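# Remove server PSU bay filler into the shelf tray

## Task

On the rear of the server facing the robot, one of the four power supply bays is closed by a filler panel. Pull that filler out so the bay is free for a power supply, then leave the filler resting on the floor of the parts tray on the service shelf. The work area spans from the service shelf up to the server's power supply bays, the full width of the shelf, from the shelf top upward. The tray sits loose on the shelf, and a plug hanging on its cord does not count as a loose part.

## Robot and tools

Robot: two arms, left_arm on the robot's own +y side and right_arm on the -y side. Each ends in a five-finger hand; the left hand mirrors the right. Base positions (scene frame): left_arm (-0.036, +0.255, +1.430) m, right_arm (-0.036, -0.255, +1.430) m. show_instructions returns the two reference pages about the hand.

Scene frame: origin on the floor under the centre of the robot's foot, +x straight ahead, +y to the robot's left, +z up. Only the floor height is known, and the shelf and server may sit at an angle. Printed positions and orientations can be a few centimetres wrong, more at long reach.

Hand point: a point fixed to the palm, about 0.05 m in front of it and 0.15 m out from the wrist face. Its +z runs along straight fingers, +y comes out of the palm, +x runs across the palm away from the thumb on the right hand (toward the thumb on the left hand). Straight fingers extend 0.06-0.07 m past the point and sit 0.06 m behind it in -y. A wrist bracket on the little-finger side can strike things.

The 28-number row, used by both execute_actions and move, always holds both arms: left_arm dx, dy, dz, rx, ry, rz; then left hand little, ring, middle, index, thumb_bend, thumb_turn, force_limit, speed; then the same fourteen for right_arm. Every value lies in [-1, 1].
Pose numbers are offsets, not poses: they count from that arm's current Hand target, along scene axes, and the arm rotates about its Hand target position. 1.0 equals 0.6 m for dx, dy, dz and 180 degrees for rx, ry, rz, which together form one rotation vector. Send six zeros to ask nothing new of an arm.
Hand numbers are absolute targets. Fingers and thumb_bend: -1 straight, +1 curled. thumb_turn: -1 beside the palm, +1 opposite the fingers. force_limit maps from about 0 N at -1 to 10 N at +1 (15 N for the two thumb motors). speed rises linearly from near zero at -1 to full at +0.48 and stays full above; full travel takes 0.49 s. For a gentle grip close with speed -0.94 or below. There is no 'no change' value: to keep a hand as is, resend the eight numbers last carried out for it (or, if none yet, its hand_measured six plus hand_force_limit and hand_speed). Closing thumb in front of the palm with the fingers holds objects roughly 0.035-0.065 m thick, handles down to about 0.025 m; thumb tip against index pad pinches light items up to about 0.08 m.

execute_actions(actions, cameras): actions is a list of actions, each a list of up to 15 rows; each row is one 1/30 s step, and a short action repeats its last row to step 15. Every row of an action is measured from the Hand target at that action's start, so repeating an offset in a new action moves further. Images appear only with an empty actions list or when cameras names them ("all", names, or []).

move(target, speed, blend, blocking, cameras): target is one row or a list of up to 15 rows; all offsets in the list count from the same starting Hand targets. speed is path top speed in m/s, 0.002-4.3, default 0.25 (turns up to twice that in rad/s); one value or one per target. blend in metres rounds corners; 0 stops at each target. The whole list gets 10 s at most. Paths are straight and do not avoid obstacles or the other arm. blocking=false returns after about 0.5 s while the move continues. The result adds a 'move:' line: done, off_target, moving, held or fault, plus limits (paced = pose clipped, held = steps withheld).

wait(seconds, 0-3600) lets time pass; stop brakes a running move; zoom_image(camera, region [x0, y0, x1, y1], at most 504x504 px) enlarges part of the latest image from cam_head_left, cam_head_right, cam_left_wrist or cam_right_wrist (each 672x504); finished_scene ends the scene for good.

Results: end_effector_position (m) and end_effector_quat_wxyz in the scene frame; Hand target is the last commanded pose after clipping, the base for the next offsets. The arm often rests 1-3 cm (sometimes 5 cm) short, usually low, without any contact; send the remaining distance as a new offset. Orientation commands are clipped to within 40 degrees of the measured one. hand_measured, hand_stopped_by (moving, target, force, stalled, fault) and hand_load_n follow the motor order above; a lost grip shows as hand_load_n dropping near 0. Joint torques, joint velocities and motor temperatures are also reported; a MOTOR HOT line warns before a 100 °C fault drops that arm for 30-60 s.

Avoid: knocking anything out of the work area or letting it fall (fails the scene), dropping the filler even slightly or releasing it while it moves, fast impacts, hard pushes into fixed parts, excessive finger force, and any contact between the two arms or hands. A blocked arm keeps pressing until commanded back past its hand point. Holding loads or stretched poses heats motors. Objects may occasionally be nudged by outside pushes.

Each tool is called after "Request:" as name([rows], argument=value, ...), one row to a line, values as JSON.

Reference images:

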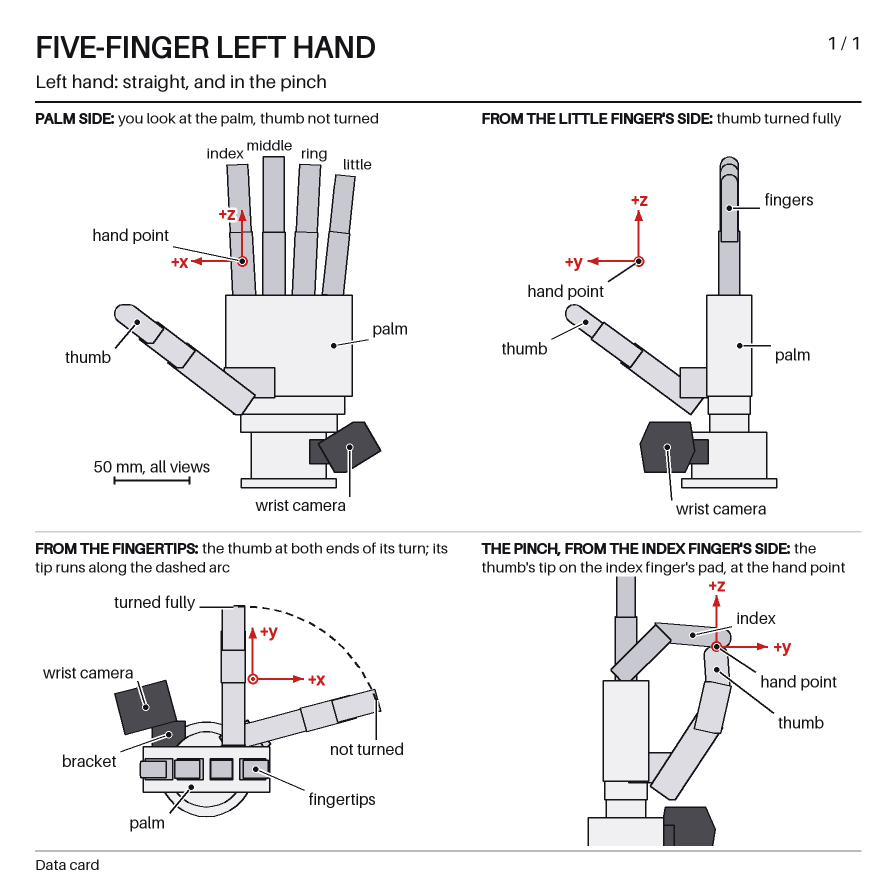

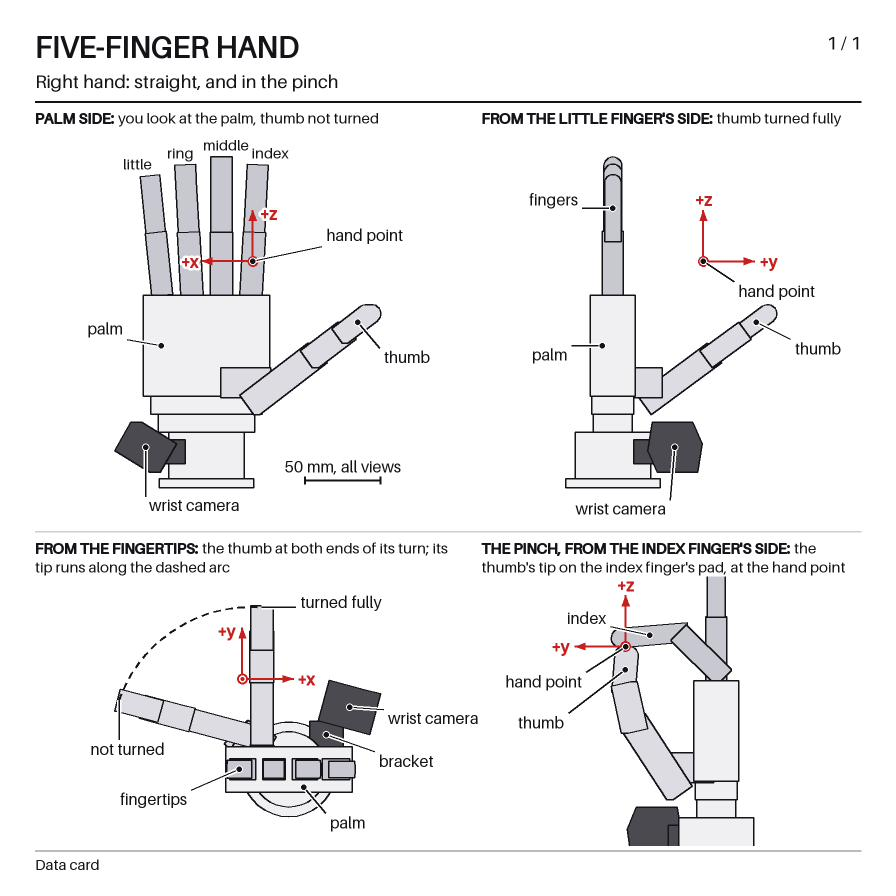

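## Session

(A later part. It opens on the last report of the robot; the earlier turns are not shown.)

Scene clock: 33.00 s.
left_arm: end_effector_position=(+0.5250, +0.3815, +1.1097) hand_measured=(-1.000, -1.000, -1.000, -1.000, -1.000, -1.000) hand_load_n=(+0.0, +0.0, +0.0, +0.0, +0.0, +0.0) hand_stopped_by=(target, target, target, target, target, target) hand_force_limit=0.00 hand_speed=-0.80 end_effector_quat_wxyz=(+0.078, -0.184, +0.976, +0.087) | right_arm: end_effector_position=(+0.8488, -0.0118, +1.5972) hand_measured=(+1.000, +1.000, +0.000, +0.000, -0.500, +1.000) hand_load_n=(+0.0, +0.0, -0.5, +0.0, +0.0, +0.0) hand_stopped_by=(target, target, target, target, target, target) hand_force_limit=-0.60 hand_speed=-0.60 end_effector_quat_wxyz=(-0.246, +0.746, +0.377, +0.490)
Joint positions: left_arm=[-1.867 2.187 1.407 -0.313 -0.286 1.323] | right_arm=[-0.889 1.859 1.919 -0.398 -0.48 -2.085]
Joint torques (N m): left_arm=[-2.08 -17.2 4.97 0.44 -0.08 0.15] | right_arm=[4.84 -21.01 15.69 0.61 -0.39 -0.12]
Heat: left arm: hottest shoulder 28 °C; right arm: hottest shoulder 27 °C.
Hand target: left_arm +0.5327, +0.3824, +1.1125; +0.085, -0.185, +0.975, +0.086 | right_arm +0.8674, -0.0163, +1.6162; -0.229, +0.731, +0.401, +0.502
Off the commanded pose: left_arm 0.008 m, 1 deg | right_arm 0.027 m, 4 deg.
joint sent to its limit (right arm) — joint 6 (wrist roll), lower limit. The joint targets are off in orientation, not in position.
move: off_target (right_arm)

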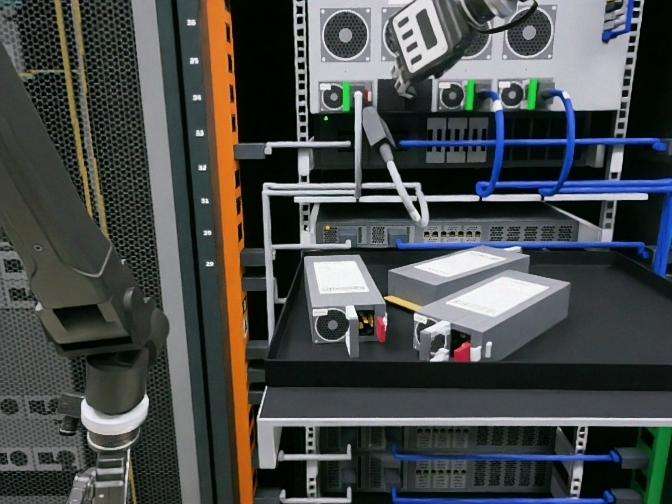

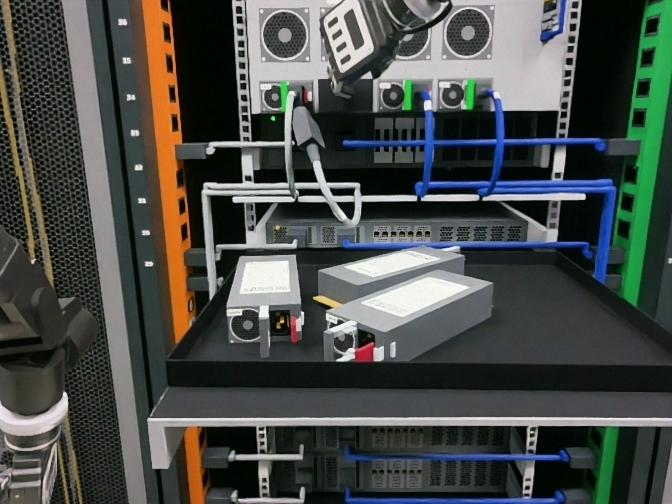

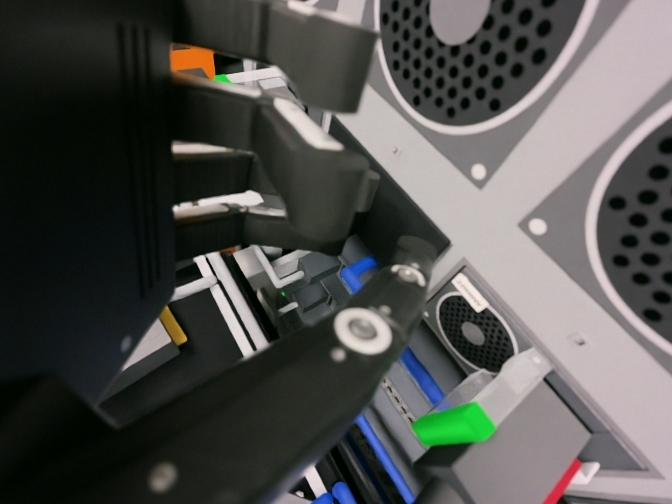

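Request:
move(target=[0,0,0,0,0,0,-1,-1,-1,-1,-1,-1,0,-0.8, 0.02,0.05,-0.028,0,0,0,1,1,0.0,0.0,-0.5,1,-0.6,-0.6], speed=0.06, cameras=["cam_head_left","cam_head_right","cam_right_wrist"])

Request:
zoom_image(camera="cam_head_left", region=[350, 30, 470, 150])

Request:
zoom_image(camera="cam_head_right", region=[290, 30, 410, 150])

Request:
zoom_image(camera="cam_right_wrist", region=[300, 80, 540, 320])

Scene clock: 35.27 s.
left_arm: end_effector_position=(+0.5250, +0.3815, +1.1097) hand_measured=(-1.000, -1.000, -1.000, -1.000, -1.000, -1.000) hand_load_n=(+0.0, +0.0, +0.0, +0.0, +0.0, +0.0) hand_stopped_by=(target, target, target, target, target, target) hand_force_limit=0.00 hand_speed=-0.80 end_effector_quat_wxyz=(+0.078, -0.184, +0.976, +0.087) | right_arm: end_effector_position=(+0.8567, -0.0091, +1.5966) hand_measured=(+1.000, +1.000, +0.000, +0.000, -0.500, +1.000) hand_load_n=(+0.0, +0.0, -3.0, -5.0, +0.0, +0.0) hand_stopped_by=(target, target, target, target, target, target) hand_force_limit=-0.60 hand_speed=-0.60 end_effector_quat_wxyz=(-0.240, +0.750, +0.376, +0.488)
Joint positions: left_arm=[-1.867 2.187 1.407 -0.313 -0.286 1.323] | right_arm=[-0.885 1.885 1.964 -0.421 -0.461 -2.086]
Joint torques (N m): left_arm=[-1.9 -17.2 4.97 0.43 -0.08 0.15] | right_arm=[7.06 -17.73 17.07 1.68 -0.03 -0.12]
Heat: left arm: hottest shoulder 28 °C; right arm: hottest shoulder 28 °C.
Hand target: left_arm +0.5327, +0.3824, +1.1125; +0.085, -0.185, +0.975, +0.086 | right_arm +0.8794, +0.0138, +1.5995; -0.229, +0.731, +0.401, +0.502
Off the commanded pose: left_arm 0.008 m, 1 deg | right_arm 0.032 m, 4 deg.
joint sent to its limit (right arm) — joint 6 (wrist roll), lower limit. The joint targets are off in position, not in orientation.
move: off_target (right_arm)

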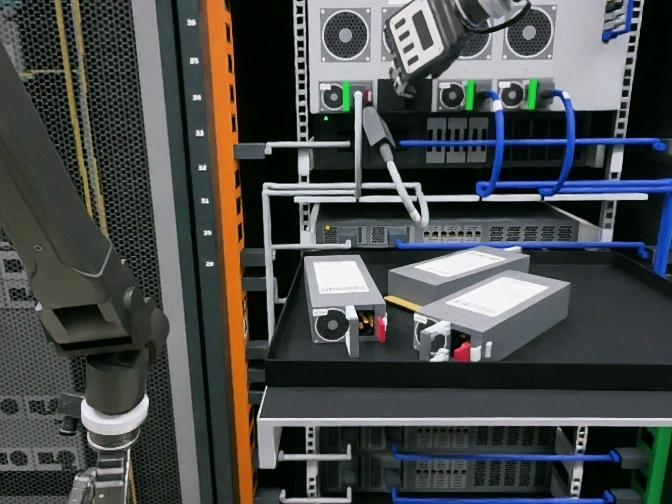

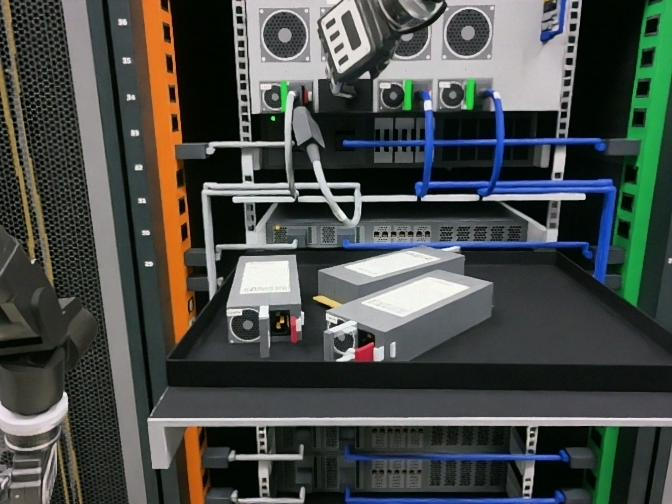

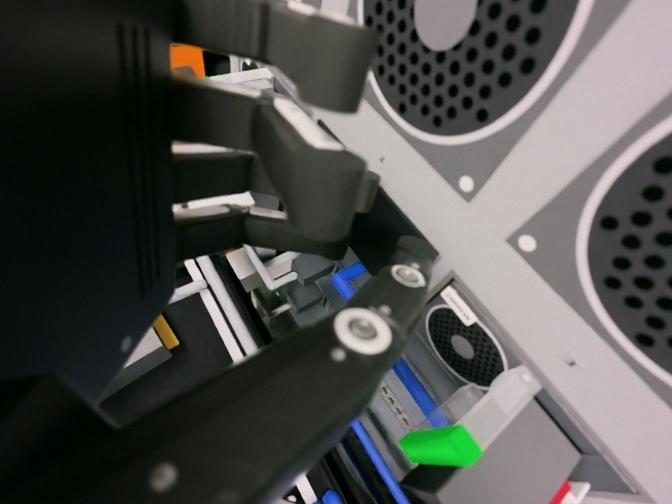

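Scaled by 4.200 from the camera's image (finer frame: 960x720).

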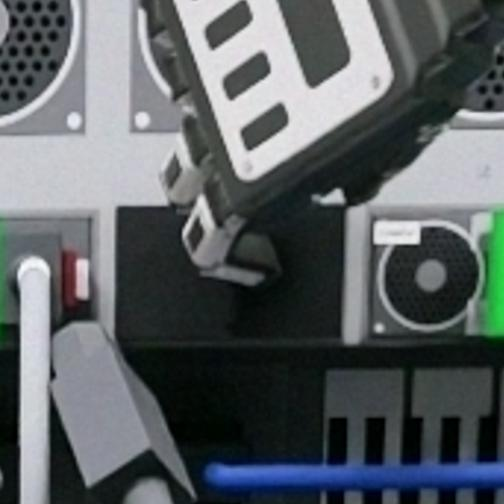

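Scaled by 4.200 from the camera's image (finer frame: 960x720).

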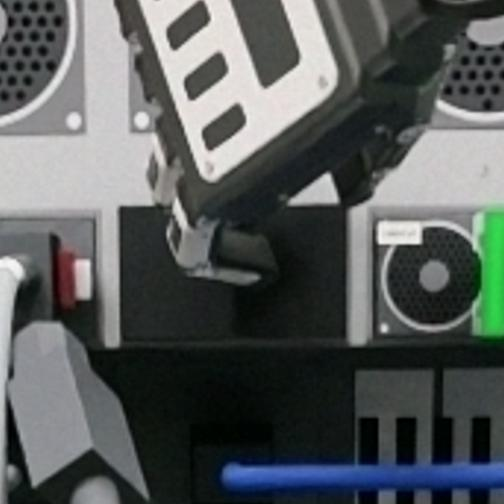

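Scaled by 2.100 from the camera's image (finer frame: 960x720).

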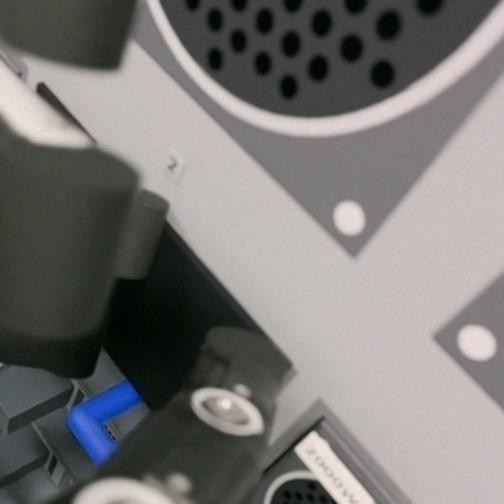

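Request:
move([
  [0,0,0,0,0,0,-1,-1,-1,-1,-1,-1,0,-0.8, -0.07,-0.038,0.0,0,0,0,1,1,0.0,0.0,-0.5,1,-0.6,-0.6],
  [0,0,0,0,0,0,-1,-1,-1,-1,-1,-1,0,-0.8, -0.07,0.01,-0.012,0,0,0,1,1,0.0,0.0,-0.5,1,-0.6,-0.6],
], speed=0.06, cameras=["cam_head_left","cam_head_right","cam_right_wrist"])

Request:
zoom_image(camera="cam_head_left", region=[350, 30, 470, 150])

Request:
zoom_image(camera="cam_head_right", region=[290, 30, 410, 150])

Request:
zoom_image(camera="cam_right_wrist", region=[300, 80, 540, 320])

Scene clock: 38.00 s.
left_arm: end_effector_position=(+0.5250, +0.3815, +1.1097) hand_measured=(-1.000, -1.000, -1.000, -1.000, -1.000, -1.000) hand_load_n=(+0.0, +0.0, +0.0, +0.0, +0.0, +0.0) hand_stopped_by=(target, target, target, target, target, target) hand_force_limit=0.00 hand_speed=-0.80 end_effector_quat_wxyz=(+0.078, -0.184, +0.976, +0.087) | right_arm: end_effector_position=(+0.8316, +0.0134, +1.5886) hand_measured=(+1.000, +1.000, +0.000, +0.000, -0.500, +1.000) hand_load_n=(+0.0, +0.0, +0.0, +0.0, +0.0, +0.0) hand_stopped_by=(target, target, target, target, target, target) hand_force_limit=-0.60 hand_speed=-0.60 end_effector_quat_wxyz=(-0.237, +0.742, +0.385, +0.495)
Joint positions: left_arm=[-1.867 2.187 1.407 -0.313 -0.286 1.323] | right_arm=[-0.846 1.839 1.837 -0.323 -0.433 -2.094]
Joint torques (N m): left_arm=[-1.96 -17.14 4.97 0.44 -0.08 0.15] | right_arm=[6.36 -20.72 11.74 1.55 -0.23 -0.06]
Heat: left arm: hottest shoulder 28 °C; right arm: hottest shoulder 28 °C.
Hand target: left_arm +0.5327, +0.3824, +1.1125; +0.085, -0.185, +0.975, +0.086 | right_arm +0.8374, +0.0198, +1.5922; -0.229, +0.731, +0.401, +0.502
Off the commanded pose: left_arm 0.008 m, 1 deg | right_arm 0.009 m, 3 deg.
joint sent to its limit (right arm) — joint 6 (wrist roll), lower limit. The joint targets still meet the commanded pose.
move: off_target (right_arm)

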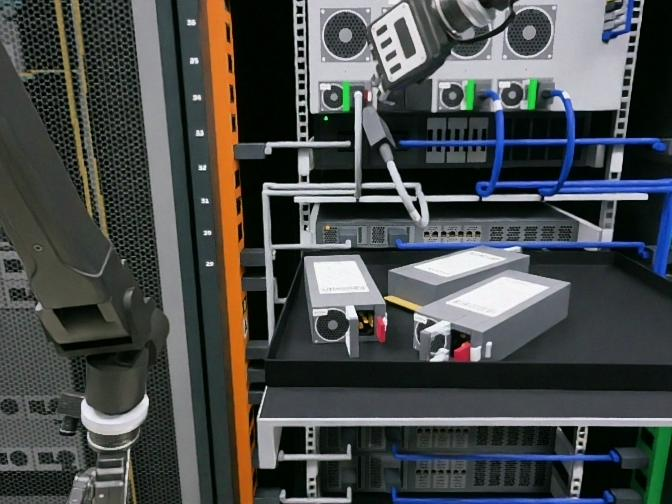

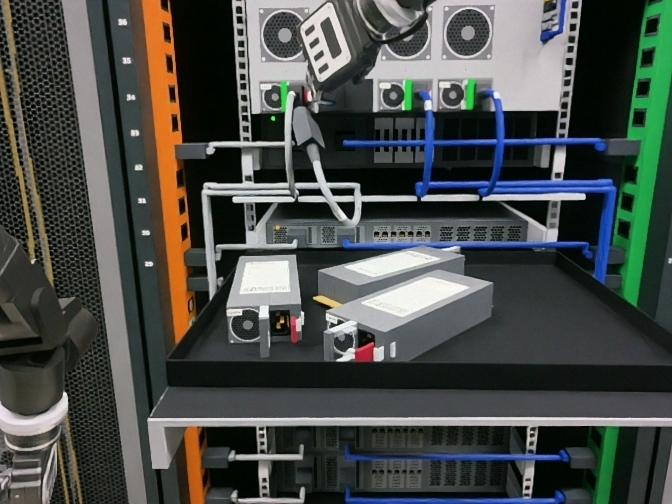

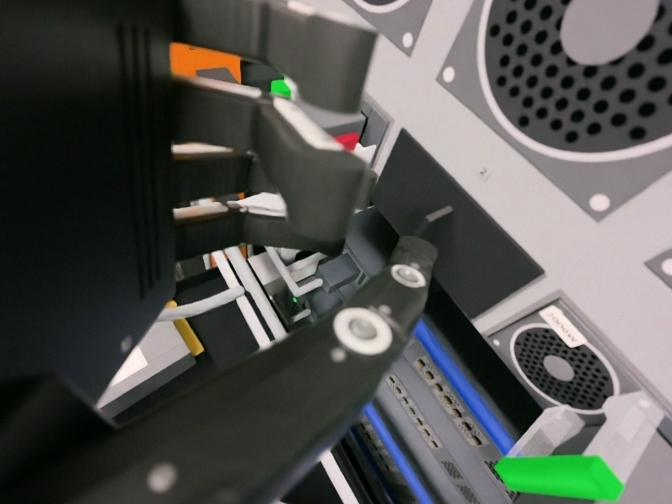

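Scaled by 4.200 from the camera's image (finer frame: 960x720).

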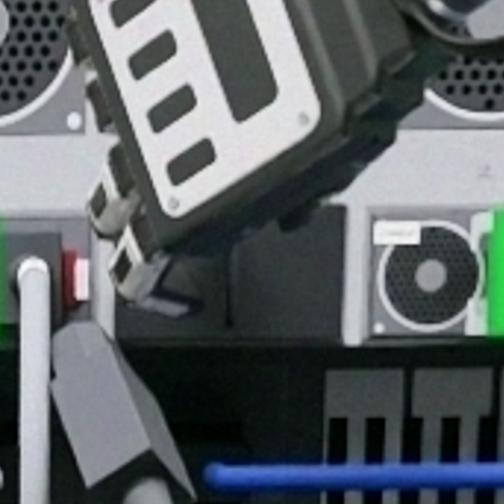

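Scaled by 4.200 from the camera's image (finer frame: 960x720).

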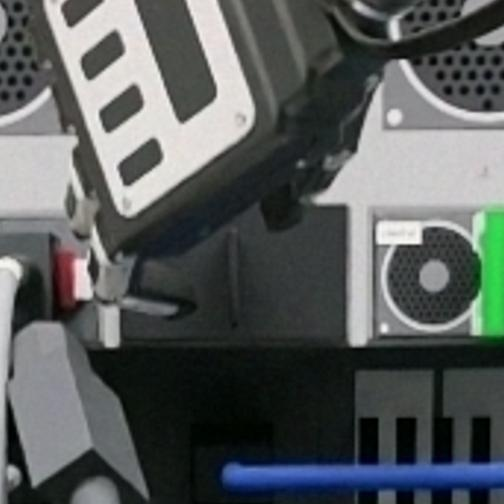

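Scaled by 2.100 from the camera's image (finer frame: 960x720).

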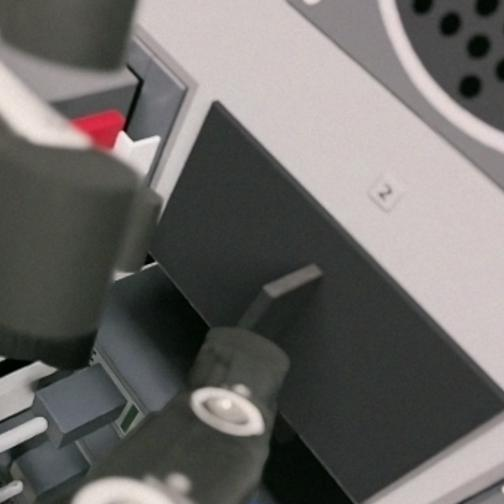

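Request:
move(target=[0,0,0,0,0,0,-1,-1,-1,-1,-1,-1,0,-0.8, 0.05,0.01,0.004,0,0,0,1,1,0.0,0.0,-0.5,1,-0.6,-0.6], speed=0.05, cameras=["cam_head_left","cam_head_right","cam_right_wrist"])

Request:
zoom_image(camera="cam_head_left", region=[350, 30, 470, 150])

Request:
zoom_image(camera="cam_head_right", region=[290, 30, 410, 150])

Request:
zoom_image(camera="cam_right_wrist", region=[300, 80, 540, 320])

Scene clock: 39.93 s.
left_arm: end_effector_position=(+0.5250, +0.3815, +1.1097) hand_measured=(-1.000, -1.000, -1.000, -1.000, -1.000, -1.000) hand_load_n=(+0.0, +0.0, +0.5, +0.0, -0.5, +0.0) hand_stopped_by=(target, target, target, target, target, target) hand_force_limit=0.00 hand_speed=-0.80 end_effector_quat_wxyz=(+0.078, -0.184, +0.976, +0.087) | right_arm: end_effector_position=(+0.8482, +0.0237, +1.5687) hand_measured=(+1.000, +1.000, +0.000, +0.000, -0.500, +1.000) hand_load_n=(+0.0, +0.0, +0.0, +0.0, +0.0, +0.0) hand_stopped_by=(target, target, target, target, target, target) hand_force_limit=-0.60 hand_speed=-0.60 end_effector_quat_wxyz=(-0.240, +0.748, +0.386, +0.483)
Joint positions: left_arm=[-1.867 2.187 1.407 -0.313 -0.286 1.323] | right_arm=[-0.846 1.916 1.931 -0.367 -0.433 -2.094]
Joint torques (N m): left_arm=[-2.08 -17.14 4.96 0.44 -0.08 0.15] | right_arm=[5.83 -21.83 16.16 0.87 -0.39 -0.04]
Heat: left arm: hottest shoulder 29 °C; right arm: hottest shoulder 28 °C.
Hand target: left_arm +0.5327, +0.3824, +1.1125; +0.085, -0.185, +0.975, +0.086 | right_arm +0.8673, +0.0258, +1.5944; -0.229, +0.731, +0.401, +0.502
Off the commanded pose: left_arm 0.008 m, 1 deg | right_arm 0.032 m, 4 deg.
joint sent to its limit (right arm) — joint 6 (wrist roll), lower limit. The joint targets still meet the commanded pose.
move: off_target (right_arm)

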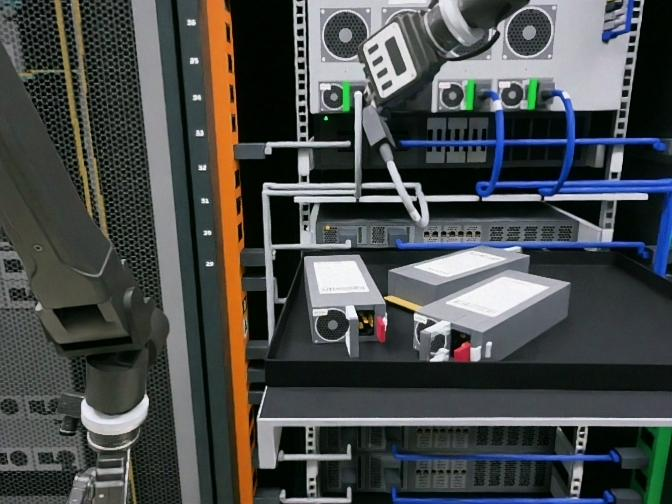

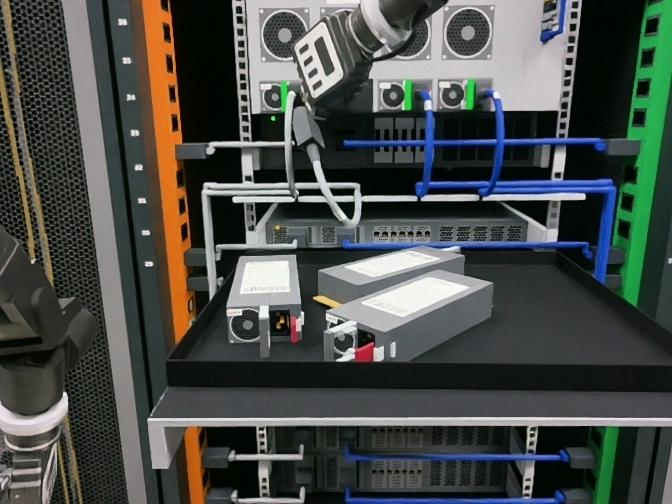

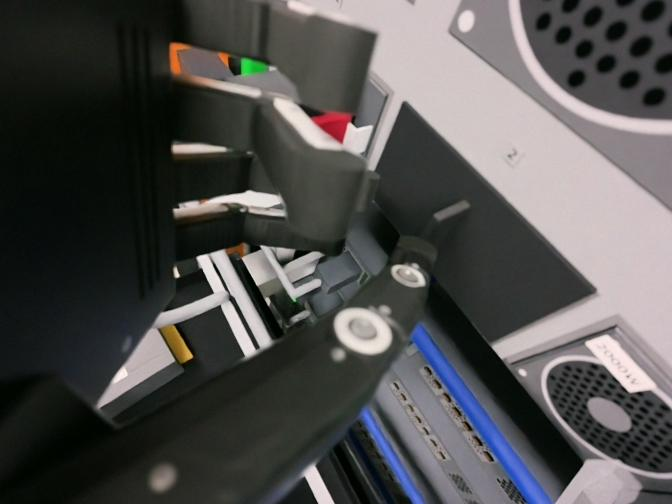

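Scaled by 4.200 from the camera's image (finer frame: 960x720).

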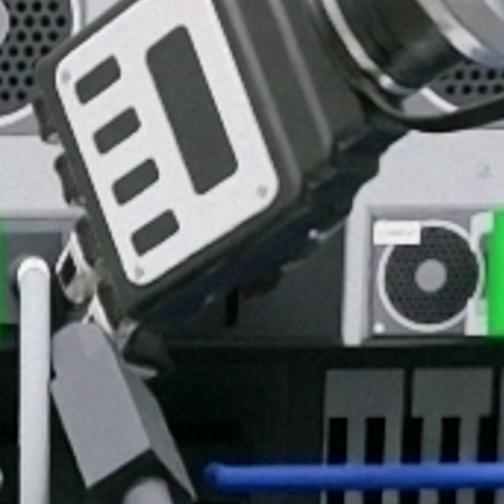

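Scaled by 4.200 from the camera's image (finer frame: 960x720).

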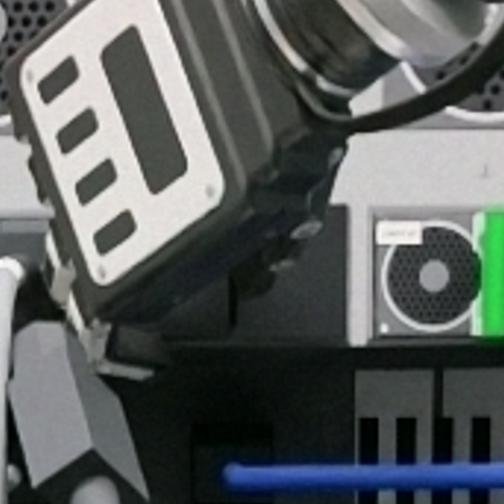

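Scaled by 2.100 from the camera's image (finer frame: 960x720).

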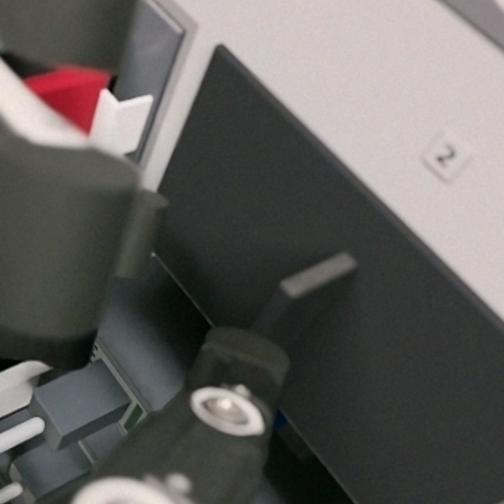

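Request:
move(target=[0,0,0,0,0,0,-1,-1,-1,-1,-1,-1,0,-0.8, -0.005,-0.006,0.033,0,0,0,1,1,0.0,0.0,-0.5,1,-0.6,-0.6], speed=0.05)

Scene clock: 40.97 s.
left_arm: end_effector_position=(+0.5250, +0.3815, +1.1097) hand_measured=(-1.000, -1.000, -1.000, -1.000, -1.000, -1.000) hand_load_n=(+0.0, +0.0, +0.0, +0.0, -0.5, +0.0) hand_stopped_by=(target, target, target, target, target, target) hand_force_limit=0.00 hand_speed=-0.80 end_effector_quat_wxyz=(+0.078, -0.184, +0.976, +0.087) | right_arm: end_effector_position=(+0.8467, +0.0230, +1.5697) hand_measured=(+1.000, +1.000, +0.000, +0.000, -0.500, +1.000) hand_load_n=(+0.0, +0.0, +0.0, +0.0, +0.0, +0.0) hand_stopped_by=(target, target, target, target, target, target) hand_force_limit=-0.60 hand_speed=-0.60 end_effector_quat_wxyz=(-0.242, +0.752, +0.387, +0.476)
Joint positions: left_arm=[-1.867 2.187 1.407 -0.313 -0.286 1.323] | right_arm=[-0.846 1.916 1.945 -0.399 -0.433 -2.094]
Joint torques (N m): left_arm=[-2.08 -17.2 4.96 0.49 -0.08 0.16] | right_arm=[6.01 -23.65 15.79 0.75 -0.24 -0.04]
Heat: left arm: hottest shoulder 29 °C; right arm: hottest shoulder 28 °C.
Hand target: left_arm +0.5327, +0.3824, +1.1125; +0.085, -0.185, +0.975, +0.086 | right_arm +0.8644, +0.0222, +1.6143; -0.229, +0.731, +0.401, +0.502
Off the commanded pose: left_arm 0.008 m, 1 deg | right_arm 0.048 m, 4 deg.
joint sent to its limit (right arm) — joint 6 (wrist roll), lower limit. The joint targets still meet the commanded pose.
move: off_target (right_arm)

Request:
move(target=[0,0,0,0,0,0,-1,-1,-1,-1,-1,-1,0,-0.8, 0,-0.002,0.028,0,0,0,1,1,0.0,0.0,-0.5,1,-0.6,-0.6], speed=0.05)

Scene clock: 41.93 s.
left_arm: end_effector_position=(+0.5250, +0.3815, +1.1097) hand_measured=(-1.000, -1.000, -1.000, -1.000, -1.000, -1.000) hand_load_n=(+0.0, +0.5, +0.0, +0.0, +0.0, +0.0) hand_stopped_by=(target, target, target, target, target, target) hand_force_limit=0.00 hand_speed=-0.80 end_effector_quat_wxyz=(+0.078, -0.184, +0.976, +0.087) | right_arm: end_effector_position=(+0.8480, +0.0210, +1.5768) hand_measured=(+1.000, +1.000, +0.000, +0.000, -0.500, +1.000) hand_load_n=(+0.0, +0.0, +0.0, +0.0, +0.0, +0.0) hand_stopped_by=(target, target, target, target, target, target) hand_force_limit=-0.60 hand_speed=-0.60 end_effector_quat_wxyz=(-0.242, +0.755, +0.387, +0.471)
Joint positions: left_arm=[-1.867 2.187 1.407 -0.313 -0.286 1.323] | right_arm=[-0.846 1.916 1.971 -0.436 -0.43 -2.094]
Joint torques (N m): left_arm=[-2.02 -17.08 4.98 0.46 -0.08 0.15] | right_arm=[6.53 -24.47 15.71 0.65 -0.25 -0.03]
Heat: left arm: hottest shoulder 29 °C; right arm: hottest shoulder 28 °C.
Hand target: left_arm +0.5327, +0.3824, +1.1125; +0.085, -0.185, +0.975, +0.086 | right_arm +0.8644, +0.0210, +1.6311; -0.229, +0.731, +0.401, +0.502
Off the commanded pose: left_arm 0.008 m, 1 deg | right_arm 0.057 m, 5 deg.
joint sent to its limit (right arm) — joint 6 (wrist roll), lower limit. The joint targets are off in position, not in orientation.
move: off_target (right_arm)

Request:
move(target=[0,0,0,0,0,0,-1,-1,-1,-1,-1,-1,0,-0.8, 0,-0.002,0.02,0,0,0,1,1,0.0,0.0,-0.5,1,-0.6,-0.6], speed=0.05, cameras=["cam_right_wrist"])

Scene clock: 42.87 s.
left_arm: end_effector_position=(+0.5250, +0.3815, +1.1097) hand_measured=(-1.000, -1.000, -1.000, -1.000, -1.000, -1.000) hand_load_n=(+0.0, +0.0, +0.0, +0.0, +0.0, +0.0) hand_stopped_by=(target, target, target, target, target, target) hand_force_limit=0.00 hand_speed=-0.80 end_effector_quat_wxyz=(+0.078, -0.184, +0.976, +0.087) | right_arm: end_effector_position=(+0.8489, +0.0194, +1.5821) hand_measured=(+1.000, +1.000, +0.000, +0.000, -0.500, +1.000) hand_load_n=(+0.0, +0.0, +0.0, +0.0, +0.0, +0.0) hand_stopped_by=(target, target, target, target, target, target) hand_force_limit=-0.60 hand_speed=-0.60 end_effector_quat_wxyz=(-0.242, +0.757, +0.387, +0.468)
Joint positions: left_arm=[-1.867 2.187 1.407 -0.313 -0.286 1.323] | right_arm=[-0.846 1.916 1.991 -0.462 -0.428 -2.094]
Joint torques (N m): left_arm=[-1.9 -17.2 4.97 0.44 -0.08 0.15] | right_arm=[6.48 -25.05 15.82 0.7 -0.23 -0.06]
Heat: left arm: hottest shoulder 29 °C; right arm: hottest shoulder 28 °C.
Hand target: left_arm +0.5327, +0.3824, +1.1125; +0.085, -0.185, +0.975, +0.086 | right_arm +0.8643, +0.0198, +1.6429; -0.229, +0.731, +0.401, +0.502
Off the commanded pose: left_arm 0.008 m, 1 deg | right_arm 0.063 m, 5 deg.
joint sent to its limit (right arm) — joint 6 (wrist roll), lower limit. The joint targets are off in position, not in orientation.
move: off_target (right_arm)

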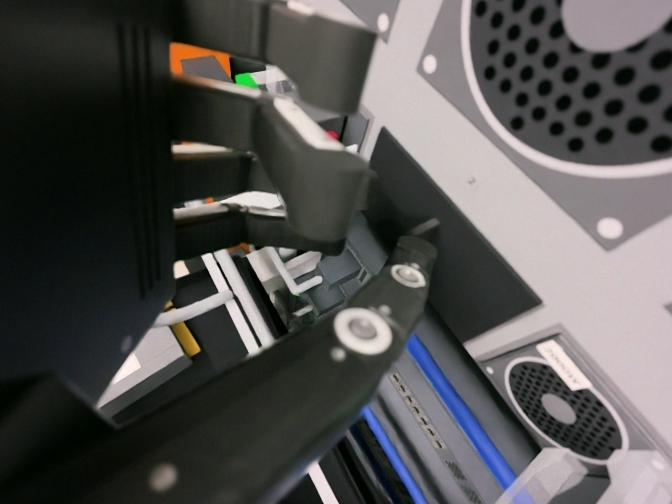

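Request:
move(target=[0,0,0,0,0,0,-1,-1,-1,-1,-1,-1,0,-0.8, 0.022,-0.002,0.0,0,0,0,1,1,0.0,0.0,-0.5,1,-0.6,-0.6], speed=0.05, cameras=["cam_right_wrist"])

Request:
zoom_image(camera="cam_right_wrist", region=[300, 80, 540, 320])

Scene clock: 43.90 s.
left_arm: end_effector_position=(+0.5250, +0.3815, +1.1097) hand_measured=(-1.000, -1.000, -1.000, -1.000, -1.000, -1.000) hand_load_n=(+0.0, +0.0, +0.0, +0.0, +0.0, +0.0) hand_stopped_by=(target, target, target, target, target, target) hand_force_limit=0.00 hand_speed=-0.80 end_effector_quat_wxyz=(+0.078, -0.184, +0.976, +0.087) | right_arm: end_effector_position=(+0.8557, +0.0174, +1.6048) hand_measured=(+1.000, +1.000, +0.000, +0.000, -0.500, +1.000) hand_load_n=(+0.0, +0.0, +0.0, +0.0, +0.0, +0.0) hand_stopped_by=(target, target, target, target, target, target) hand_force_limit=-0.60 hand_speed=-0.60 end_effector_quat_wxyz=(-0.243, +0.753, +0.387, +0.474)
Joint positions: left_arm=[-1.867 2.187 1.407 -0.313 -0.286 1.323] | right_arm=[-0.846 1.918 2.046 -0.503 -0.433 -2.094]
Joint torques (N m): left_arm=[-2.08 -17.2 4.97 0.44 -0.08 0.15] | right_arm=[6.24 -22.18 17.13 1.1 -0.3 -0.05]
Heat: left arm: hottest shoulder 29 °C; right arm: hottest shoulder 29 °C.
Hand target: left_arm +0.5327, +0.3824, +1.1125; +0.085, -0.185, +0.975, +0.086 | right_arm +0.8776, +0.0186, +1.6430; -0.229, +0.731, +0.401, +0.502
Off the commanded pose: left_arm 0.008 m, 1 deg | right_arm 0.044 m, 5 deg.
joint sent to its limit (right arm) — joint 6 (wrist roll), lower limit. The joint targets are off in position, not in orientation.
move: off_target (right_arm)

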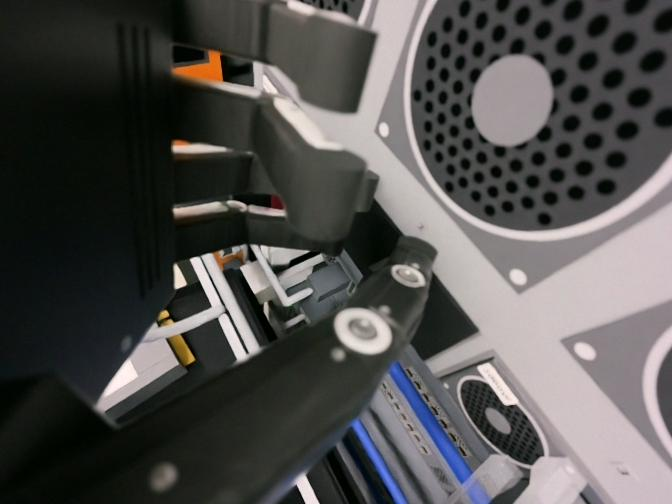

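Scaled by 2.100 from the camera's image (finer frame: 960x720).

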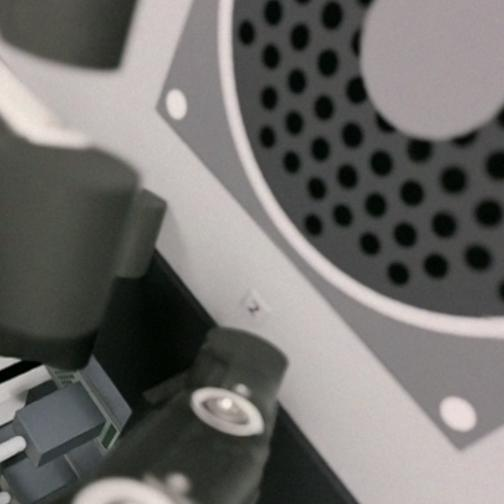

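Request:
move(target=[0,0,0,0,0,0,-1,-1,-1,-1,-1,-1,0,-0.8, -0.005,0.004,-0.07,0,0,0,1,1,0.0,0.0,-0.5,1,-0.6,-0.6], speed=0.05, cameras=["cam_right_wrist"])

Request:
zoom_image(camera="cam_right_wrist", region=[300, 80, 540, 320])

Scene clock: 45.43 s.
left_arm: end_effector_position=(+0.5250, +0.3815, +1.1097) hand_measured=(-1.000, -1.000, -1.000, -1.000, -1.000, -1.000) hand_load_n=(+0.0, +0.0, +0.0, +0.0, +0.0, +0.0) hand_stopped_by=(target, target, target, target, target, target) hand_force_limit=0.00 hand_speed=-0.80 end_effector_quat_wxyz=(+0.078, -0.184, +0.976, +0.087) | right_arm: end_effector_position=(+0.8572, +0.0208, +1.6030) hand_measured=(+1.000, +1.000, +0.002, +0.000, -0.500, +1.000) hand_load_n=(+0.0, +0.0, -11.0, +0.0, +0.0, +0.0) hand_stopped_by=(target, target, target, target, target, target) hand_force_limit=-0.60 hand_speed=-0.60 end_effector_quat_wxyz=(-0.249, +0.749, +0.384, +0.479)
Joint positions: left_arm=[-1.867 2.187 1.407 -0.313 -0.286 1.323] | right_arm=[-0.846 1.922 2.039 -0.476 -0.444 -2.081]
Joint torques (N m): left_arm=[-2.02 -17.08 4.98 0.44 -0.09 0.16] | right_arm=[5.6 -20.95 11.51 3.3 -0.19 -0.16]
Heat: left arm: hottest shoulder 29 °C; right arm: hottest shoulder 29 °C.
Hand target: left_arm +0.5327, +0.3824, +1.1125; +0.085, -0.185, +0.975, +0.086 | right_arm +0.8746, +0.0210, +1.6011; -0.229, +0.731, +0.401, +0.502
Off the commanded pose: left_arm 0.008 m, 1 deg | right_arm 0.018 m, 4 deg.
joint sent to its limit (right arm) — joint 6 (wrist roll), lower limit. The joint targets still meet the commanded pose.
move: off_target (right_arm)

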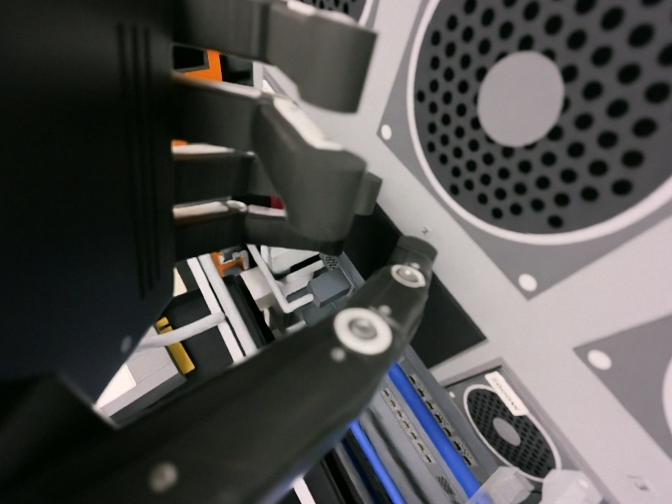

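Scaled by 2.100 from the camera's image (finer frame: 960x720).

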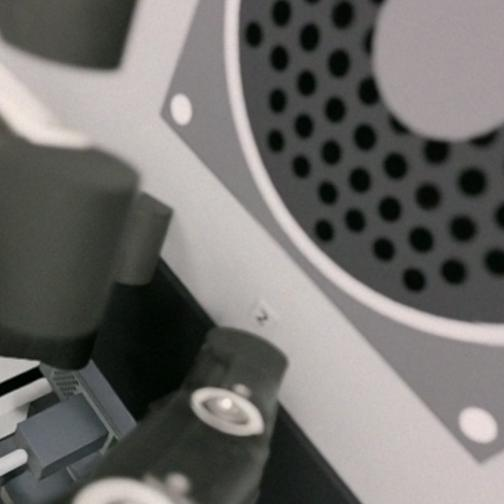

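Request:
execute_actions(actions=[], cameras=["cam_head_left","cam_head_right"])

Request:
zoom_image(camera="cam_head_left", region=[350, 30, 470, 150])

Request:
zoom_image(camera="cam_head_right", region=[290, 30, 410, 150])

Scene clock: 46.03 s.
left_arm: end_effector_position=(+0.5250, +0.3815, +1.1097) hand_measured=(-1.000, -1.000, -1.000, -1.000, -1.000, -1.000) hand_load_n=(+0.0, +0.0, +0.0, +0.0, +0.0, +0.0) hand_stopped_by=(target, target, target, target, target, target) hand_force_limit=0.00 hand_speed=-0.80 end_effector_quat_wxyz=(+0.078, -0.184, +0.976, +0.087) | right_arm: end_effector_position=(+0.8571, +0.0208, +1.6030) hand_measured=(+1.000, +1.000, +0.002, +0.000, -0.500, +1.000) hand_load_n=(+0.0, +0.0, -11.0, +0.0, +0.0, +0.0) hand_stopped_by=(target, target, target, target, target, target) hand_force_limit=-0.60 hand_speed=-0.60 end_effector_quat_wxyz=(-0.249, +0.749, +0.383, +0.479)
Joint positions: left_arm=[-1.867 2.187 1.407 -0.313 -0.286 1.323] | right_arm=[-0.846 1.922 2.039 -0.476 -0.445 -2.081]
Joint velocities: within noise
Joint torques (N m): left_arm=[-2.08 -17.08 4.96 0.47 -0.08 0.15] | right_arm=[5.07 -20.89 11.43 3.25 -0.21 -0.17]
Motor temperatures (°C): left_arm=[22 29 25 23 22 23] | right_arm=[25 29 26 23 25 21]
Heat: left arm: hottest shoulder 29 °C; right arm: hottest shoulder 29 °C.
Hand target: left_arm +0.5327, +0.3824, +1.1125; +0.085, -0.185, +0.975, +0.086 | right_arm +0.8746, +0.0210, +1.6011; -0.229, +0.731, +0.401, +0.502
Off the commanded pose: left_arm 0.008 m, 1 deg | right_arm 0.018 m, 4 deg.
Images, in order (width x height): cam_head_left 672x504, cam_head_right 672x504.

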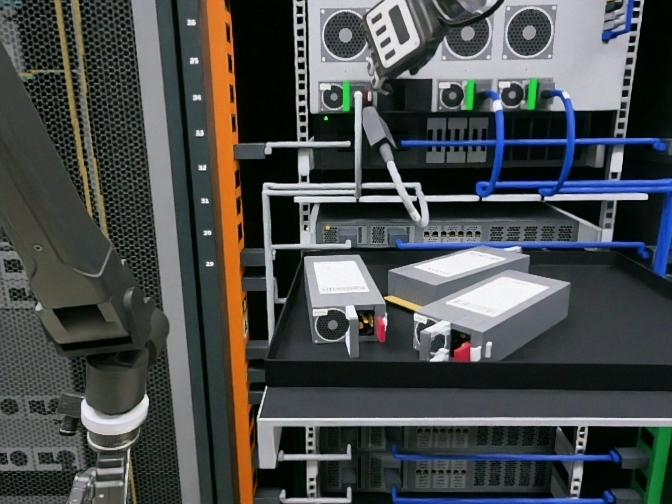

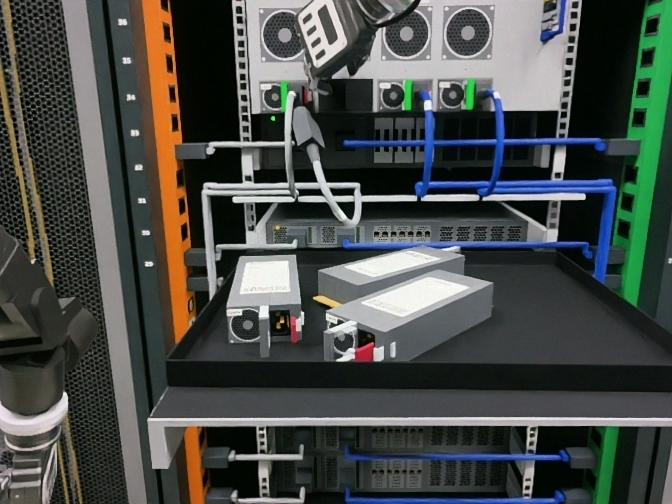

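Scaled by 4.200 from the camera's image (finer frame: 960x720).

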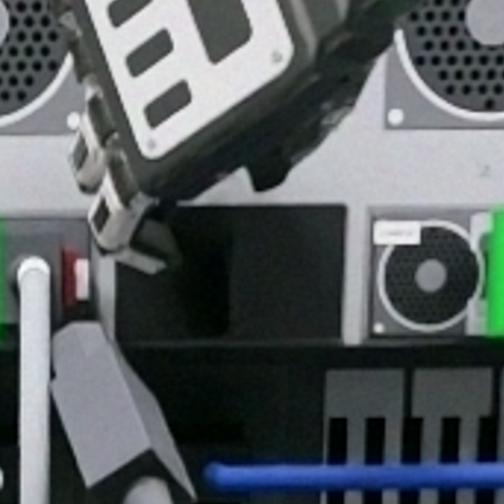

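Scaled by 4.200 from the camera's image (finer frame: 960x720).

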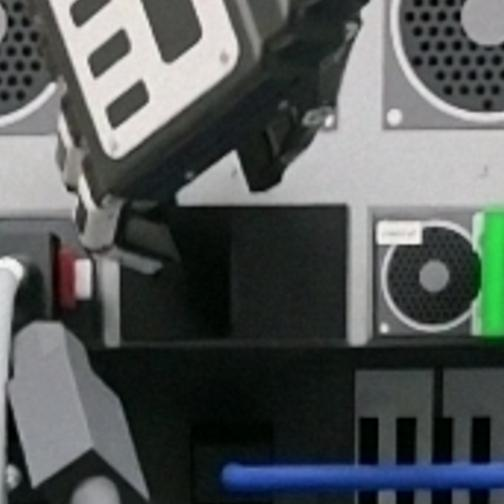

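Request:
move([
  [0,0,0,0,0,0,-1,-1,-1,-1,-1,-1,0,-0.8, -0.04,-0.005,0.0,0,0,0,1,1,0.0,0.0,-0.5,1,-0.6,-0.6],
  [0,0,0,0,0,0,-1,-1,-1,-1,-1,-1,0,-0.8, -0.04,-0.008,-0.03,0,0,0,1,1,0.14,0.26,-0.46,1,-0.6,-0.6],
], speed=0.05, cameras=["cam_right_wrist"])

Request:
zoom_image(camera="cam_right_wrist", region=[300, 80, 540, 320])

Scene clock: 52.67 s.
left_arm: end_effector_position=(+0.5250, +0.3815, +1.1097) hand_measured=(-1.000, -1.000, -1.000, -1.000, -1.000, -1.000) hand_load_n=(+0.0, -0.5, +0.0, +0.0, +0.0, +0.0) hand_stopped_by=(target, target, target, target, target, target) hand_force_limit=0.00 hand_speed=-0.80 end_effector_quat_wxyz=(+0.078, -0.184, +0.976, +0.087) | right_arm: end_effector_position=(+0.8468, +0.0243, +1.5724) hand_measured=(+1.000, +1.000, +0.140, +0.260, -0.460, +1.000) hand_load_n=(+0.0, +0.0, +0.0, +0.0, +0.0, +0.0) hand_stopped_by=(target, target, target, target, target, target) hand_force_limit=-0.60 hand_speed=-0.60 end_effector_quat_wxyz=(-0.243, +0.743, +0.383, +0.492)
Joint positions: left_arm=[-1.867 2.187 1.407 -0.313 -0.286 1.323] | right_arm=[-0.846 1.905 1.908 -0.333 -0.442 -2.085]
Joint torques (N m): left_arm=[-2.08 -17.08 4.97 0.49 -0.08 0.16] | right_arm=[5.07 -23.94 9.57 1.66 -0.4 -0.14]
Heat: left arm: hottest shoulder 29 °C; right arm: hottest shoulder 29 °C.
Hand target: left_arm +0.5327, +0.3824, +1.1125; +0.085, -0.185, +0.975, +0.086 | right_arm +0.8506, +0.0162, +1.5830; -0.229, +0.731, +0.401, +0.502
Off the commanded pose: left_arm 0.008 m, 1 deg | right_arm 0.014 m, 3 deg.
joint sent to its limit (right arm) — joint 6 (wrist roll), lower limit. The joint targets still meet the commanded pose.
move: off_target (right_arm); target 2's new numbers were sent with right_arm's hand 0.014 m and 3 deg from that target

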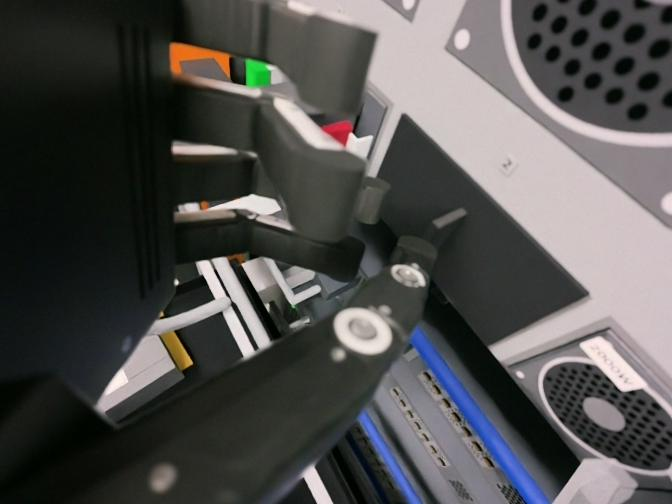

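Scaled by 2.100 from the camera's image (finer frame: 960x720).

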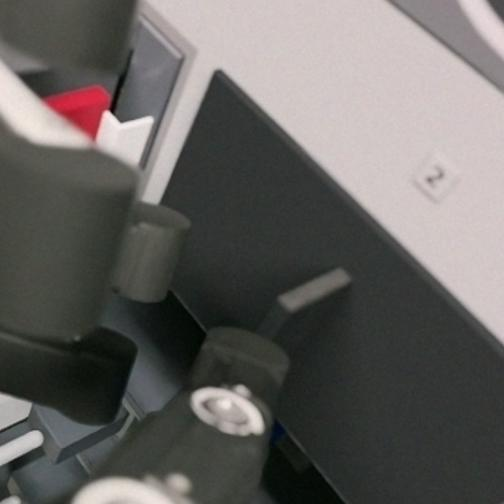

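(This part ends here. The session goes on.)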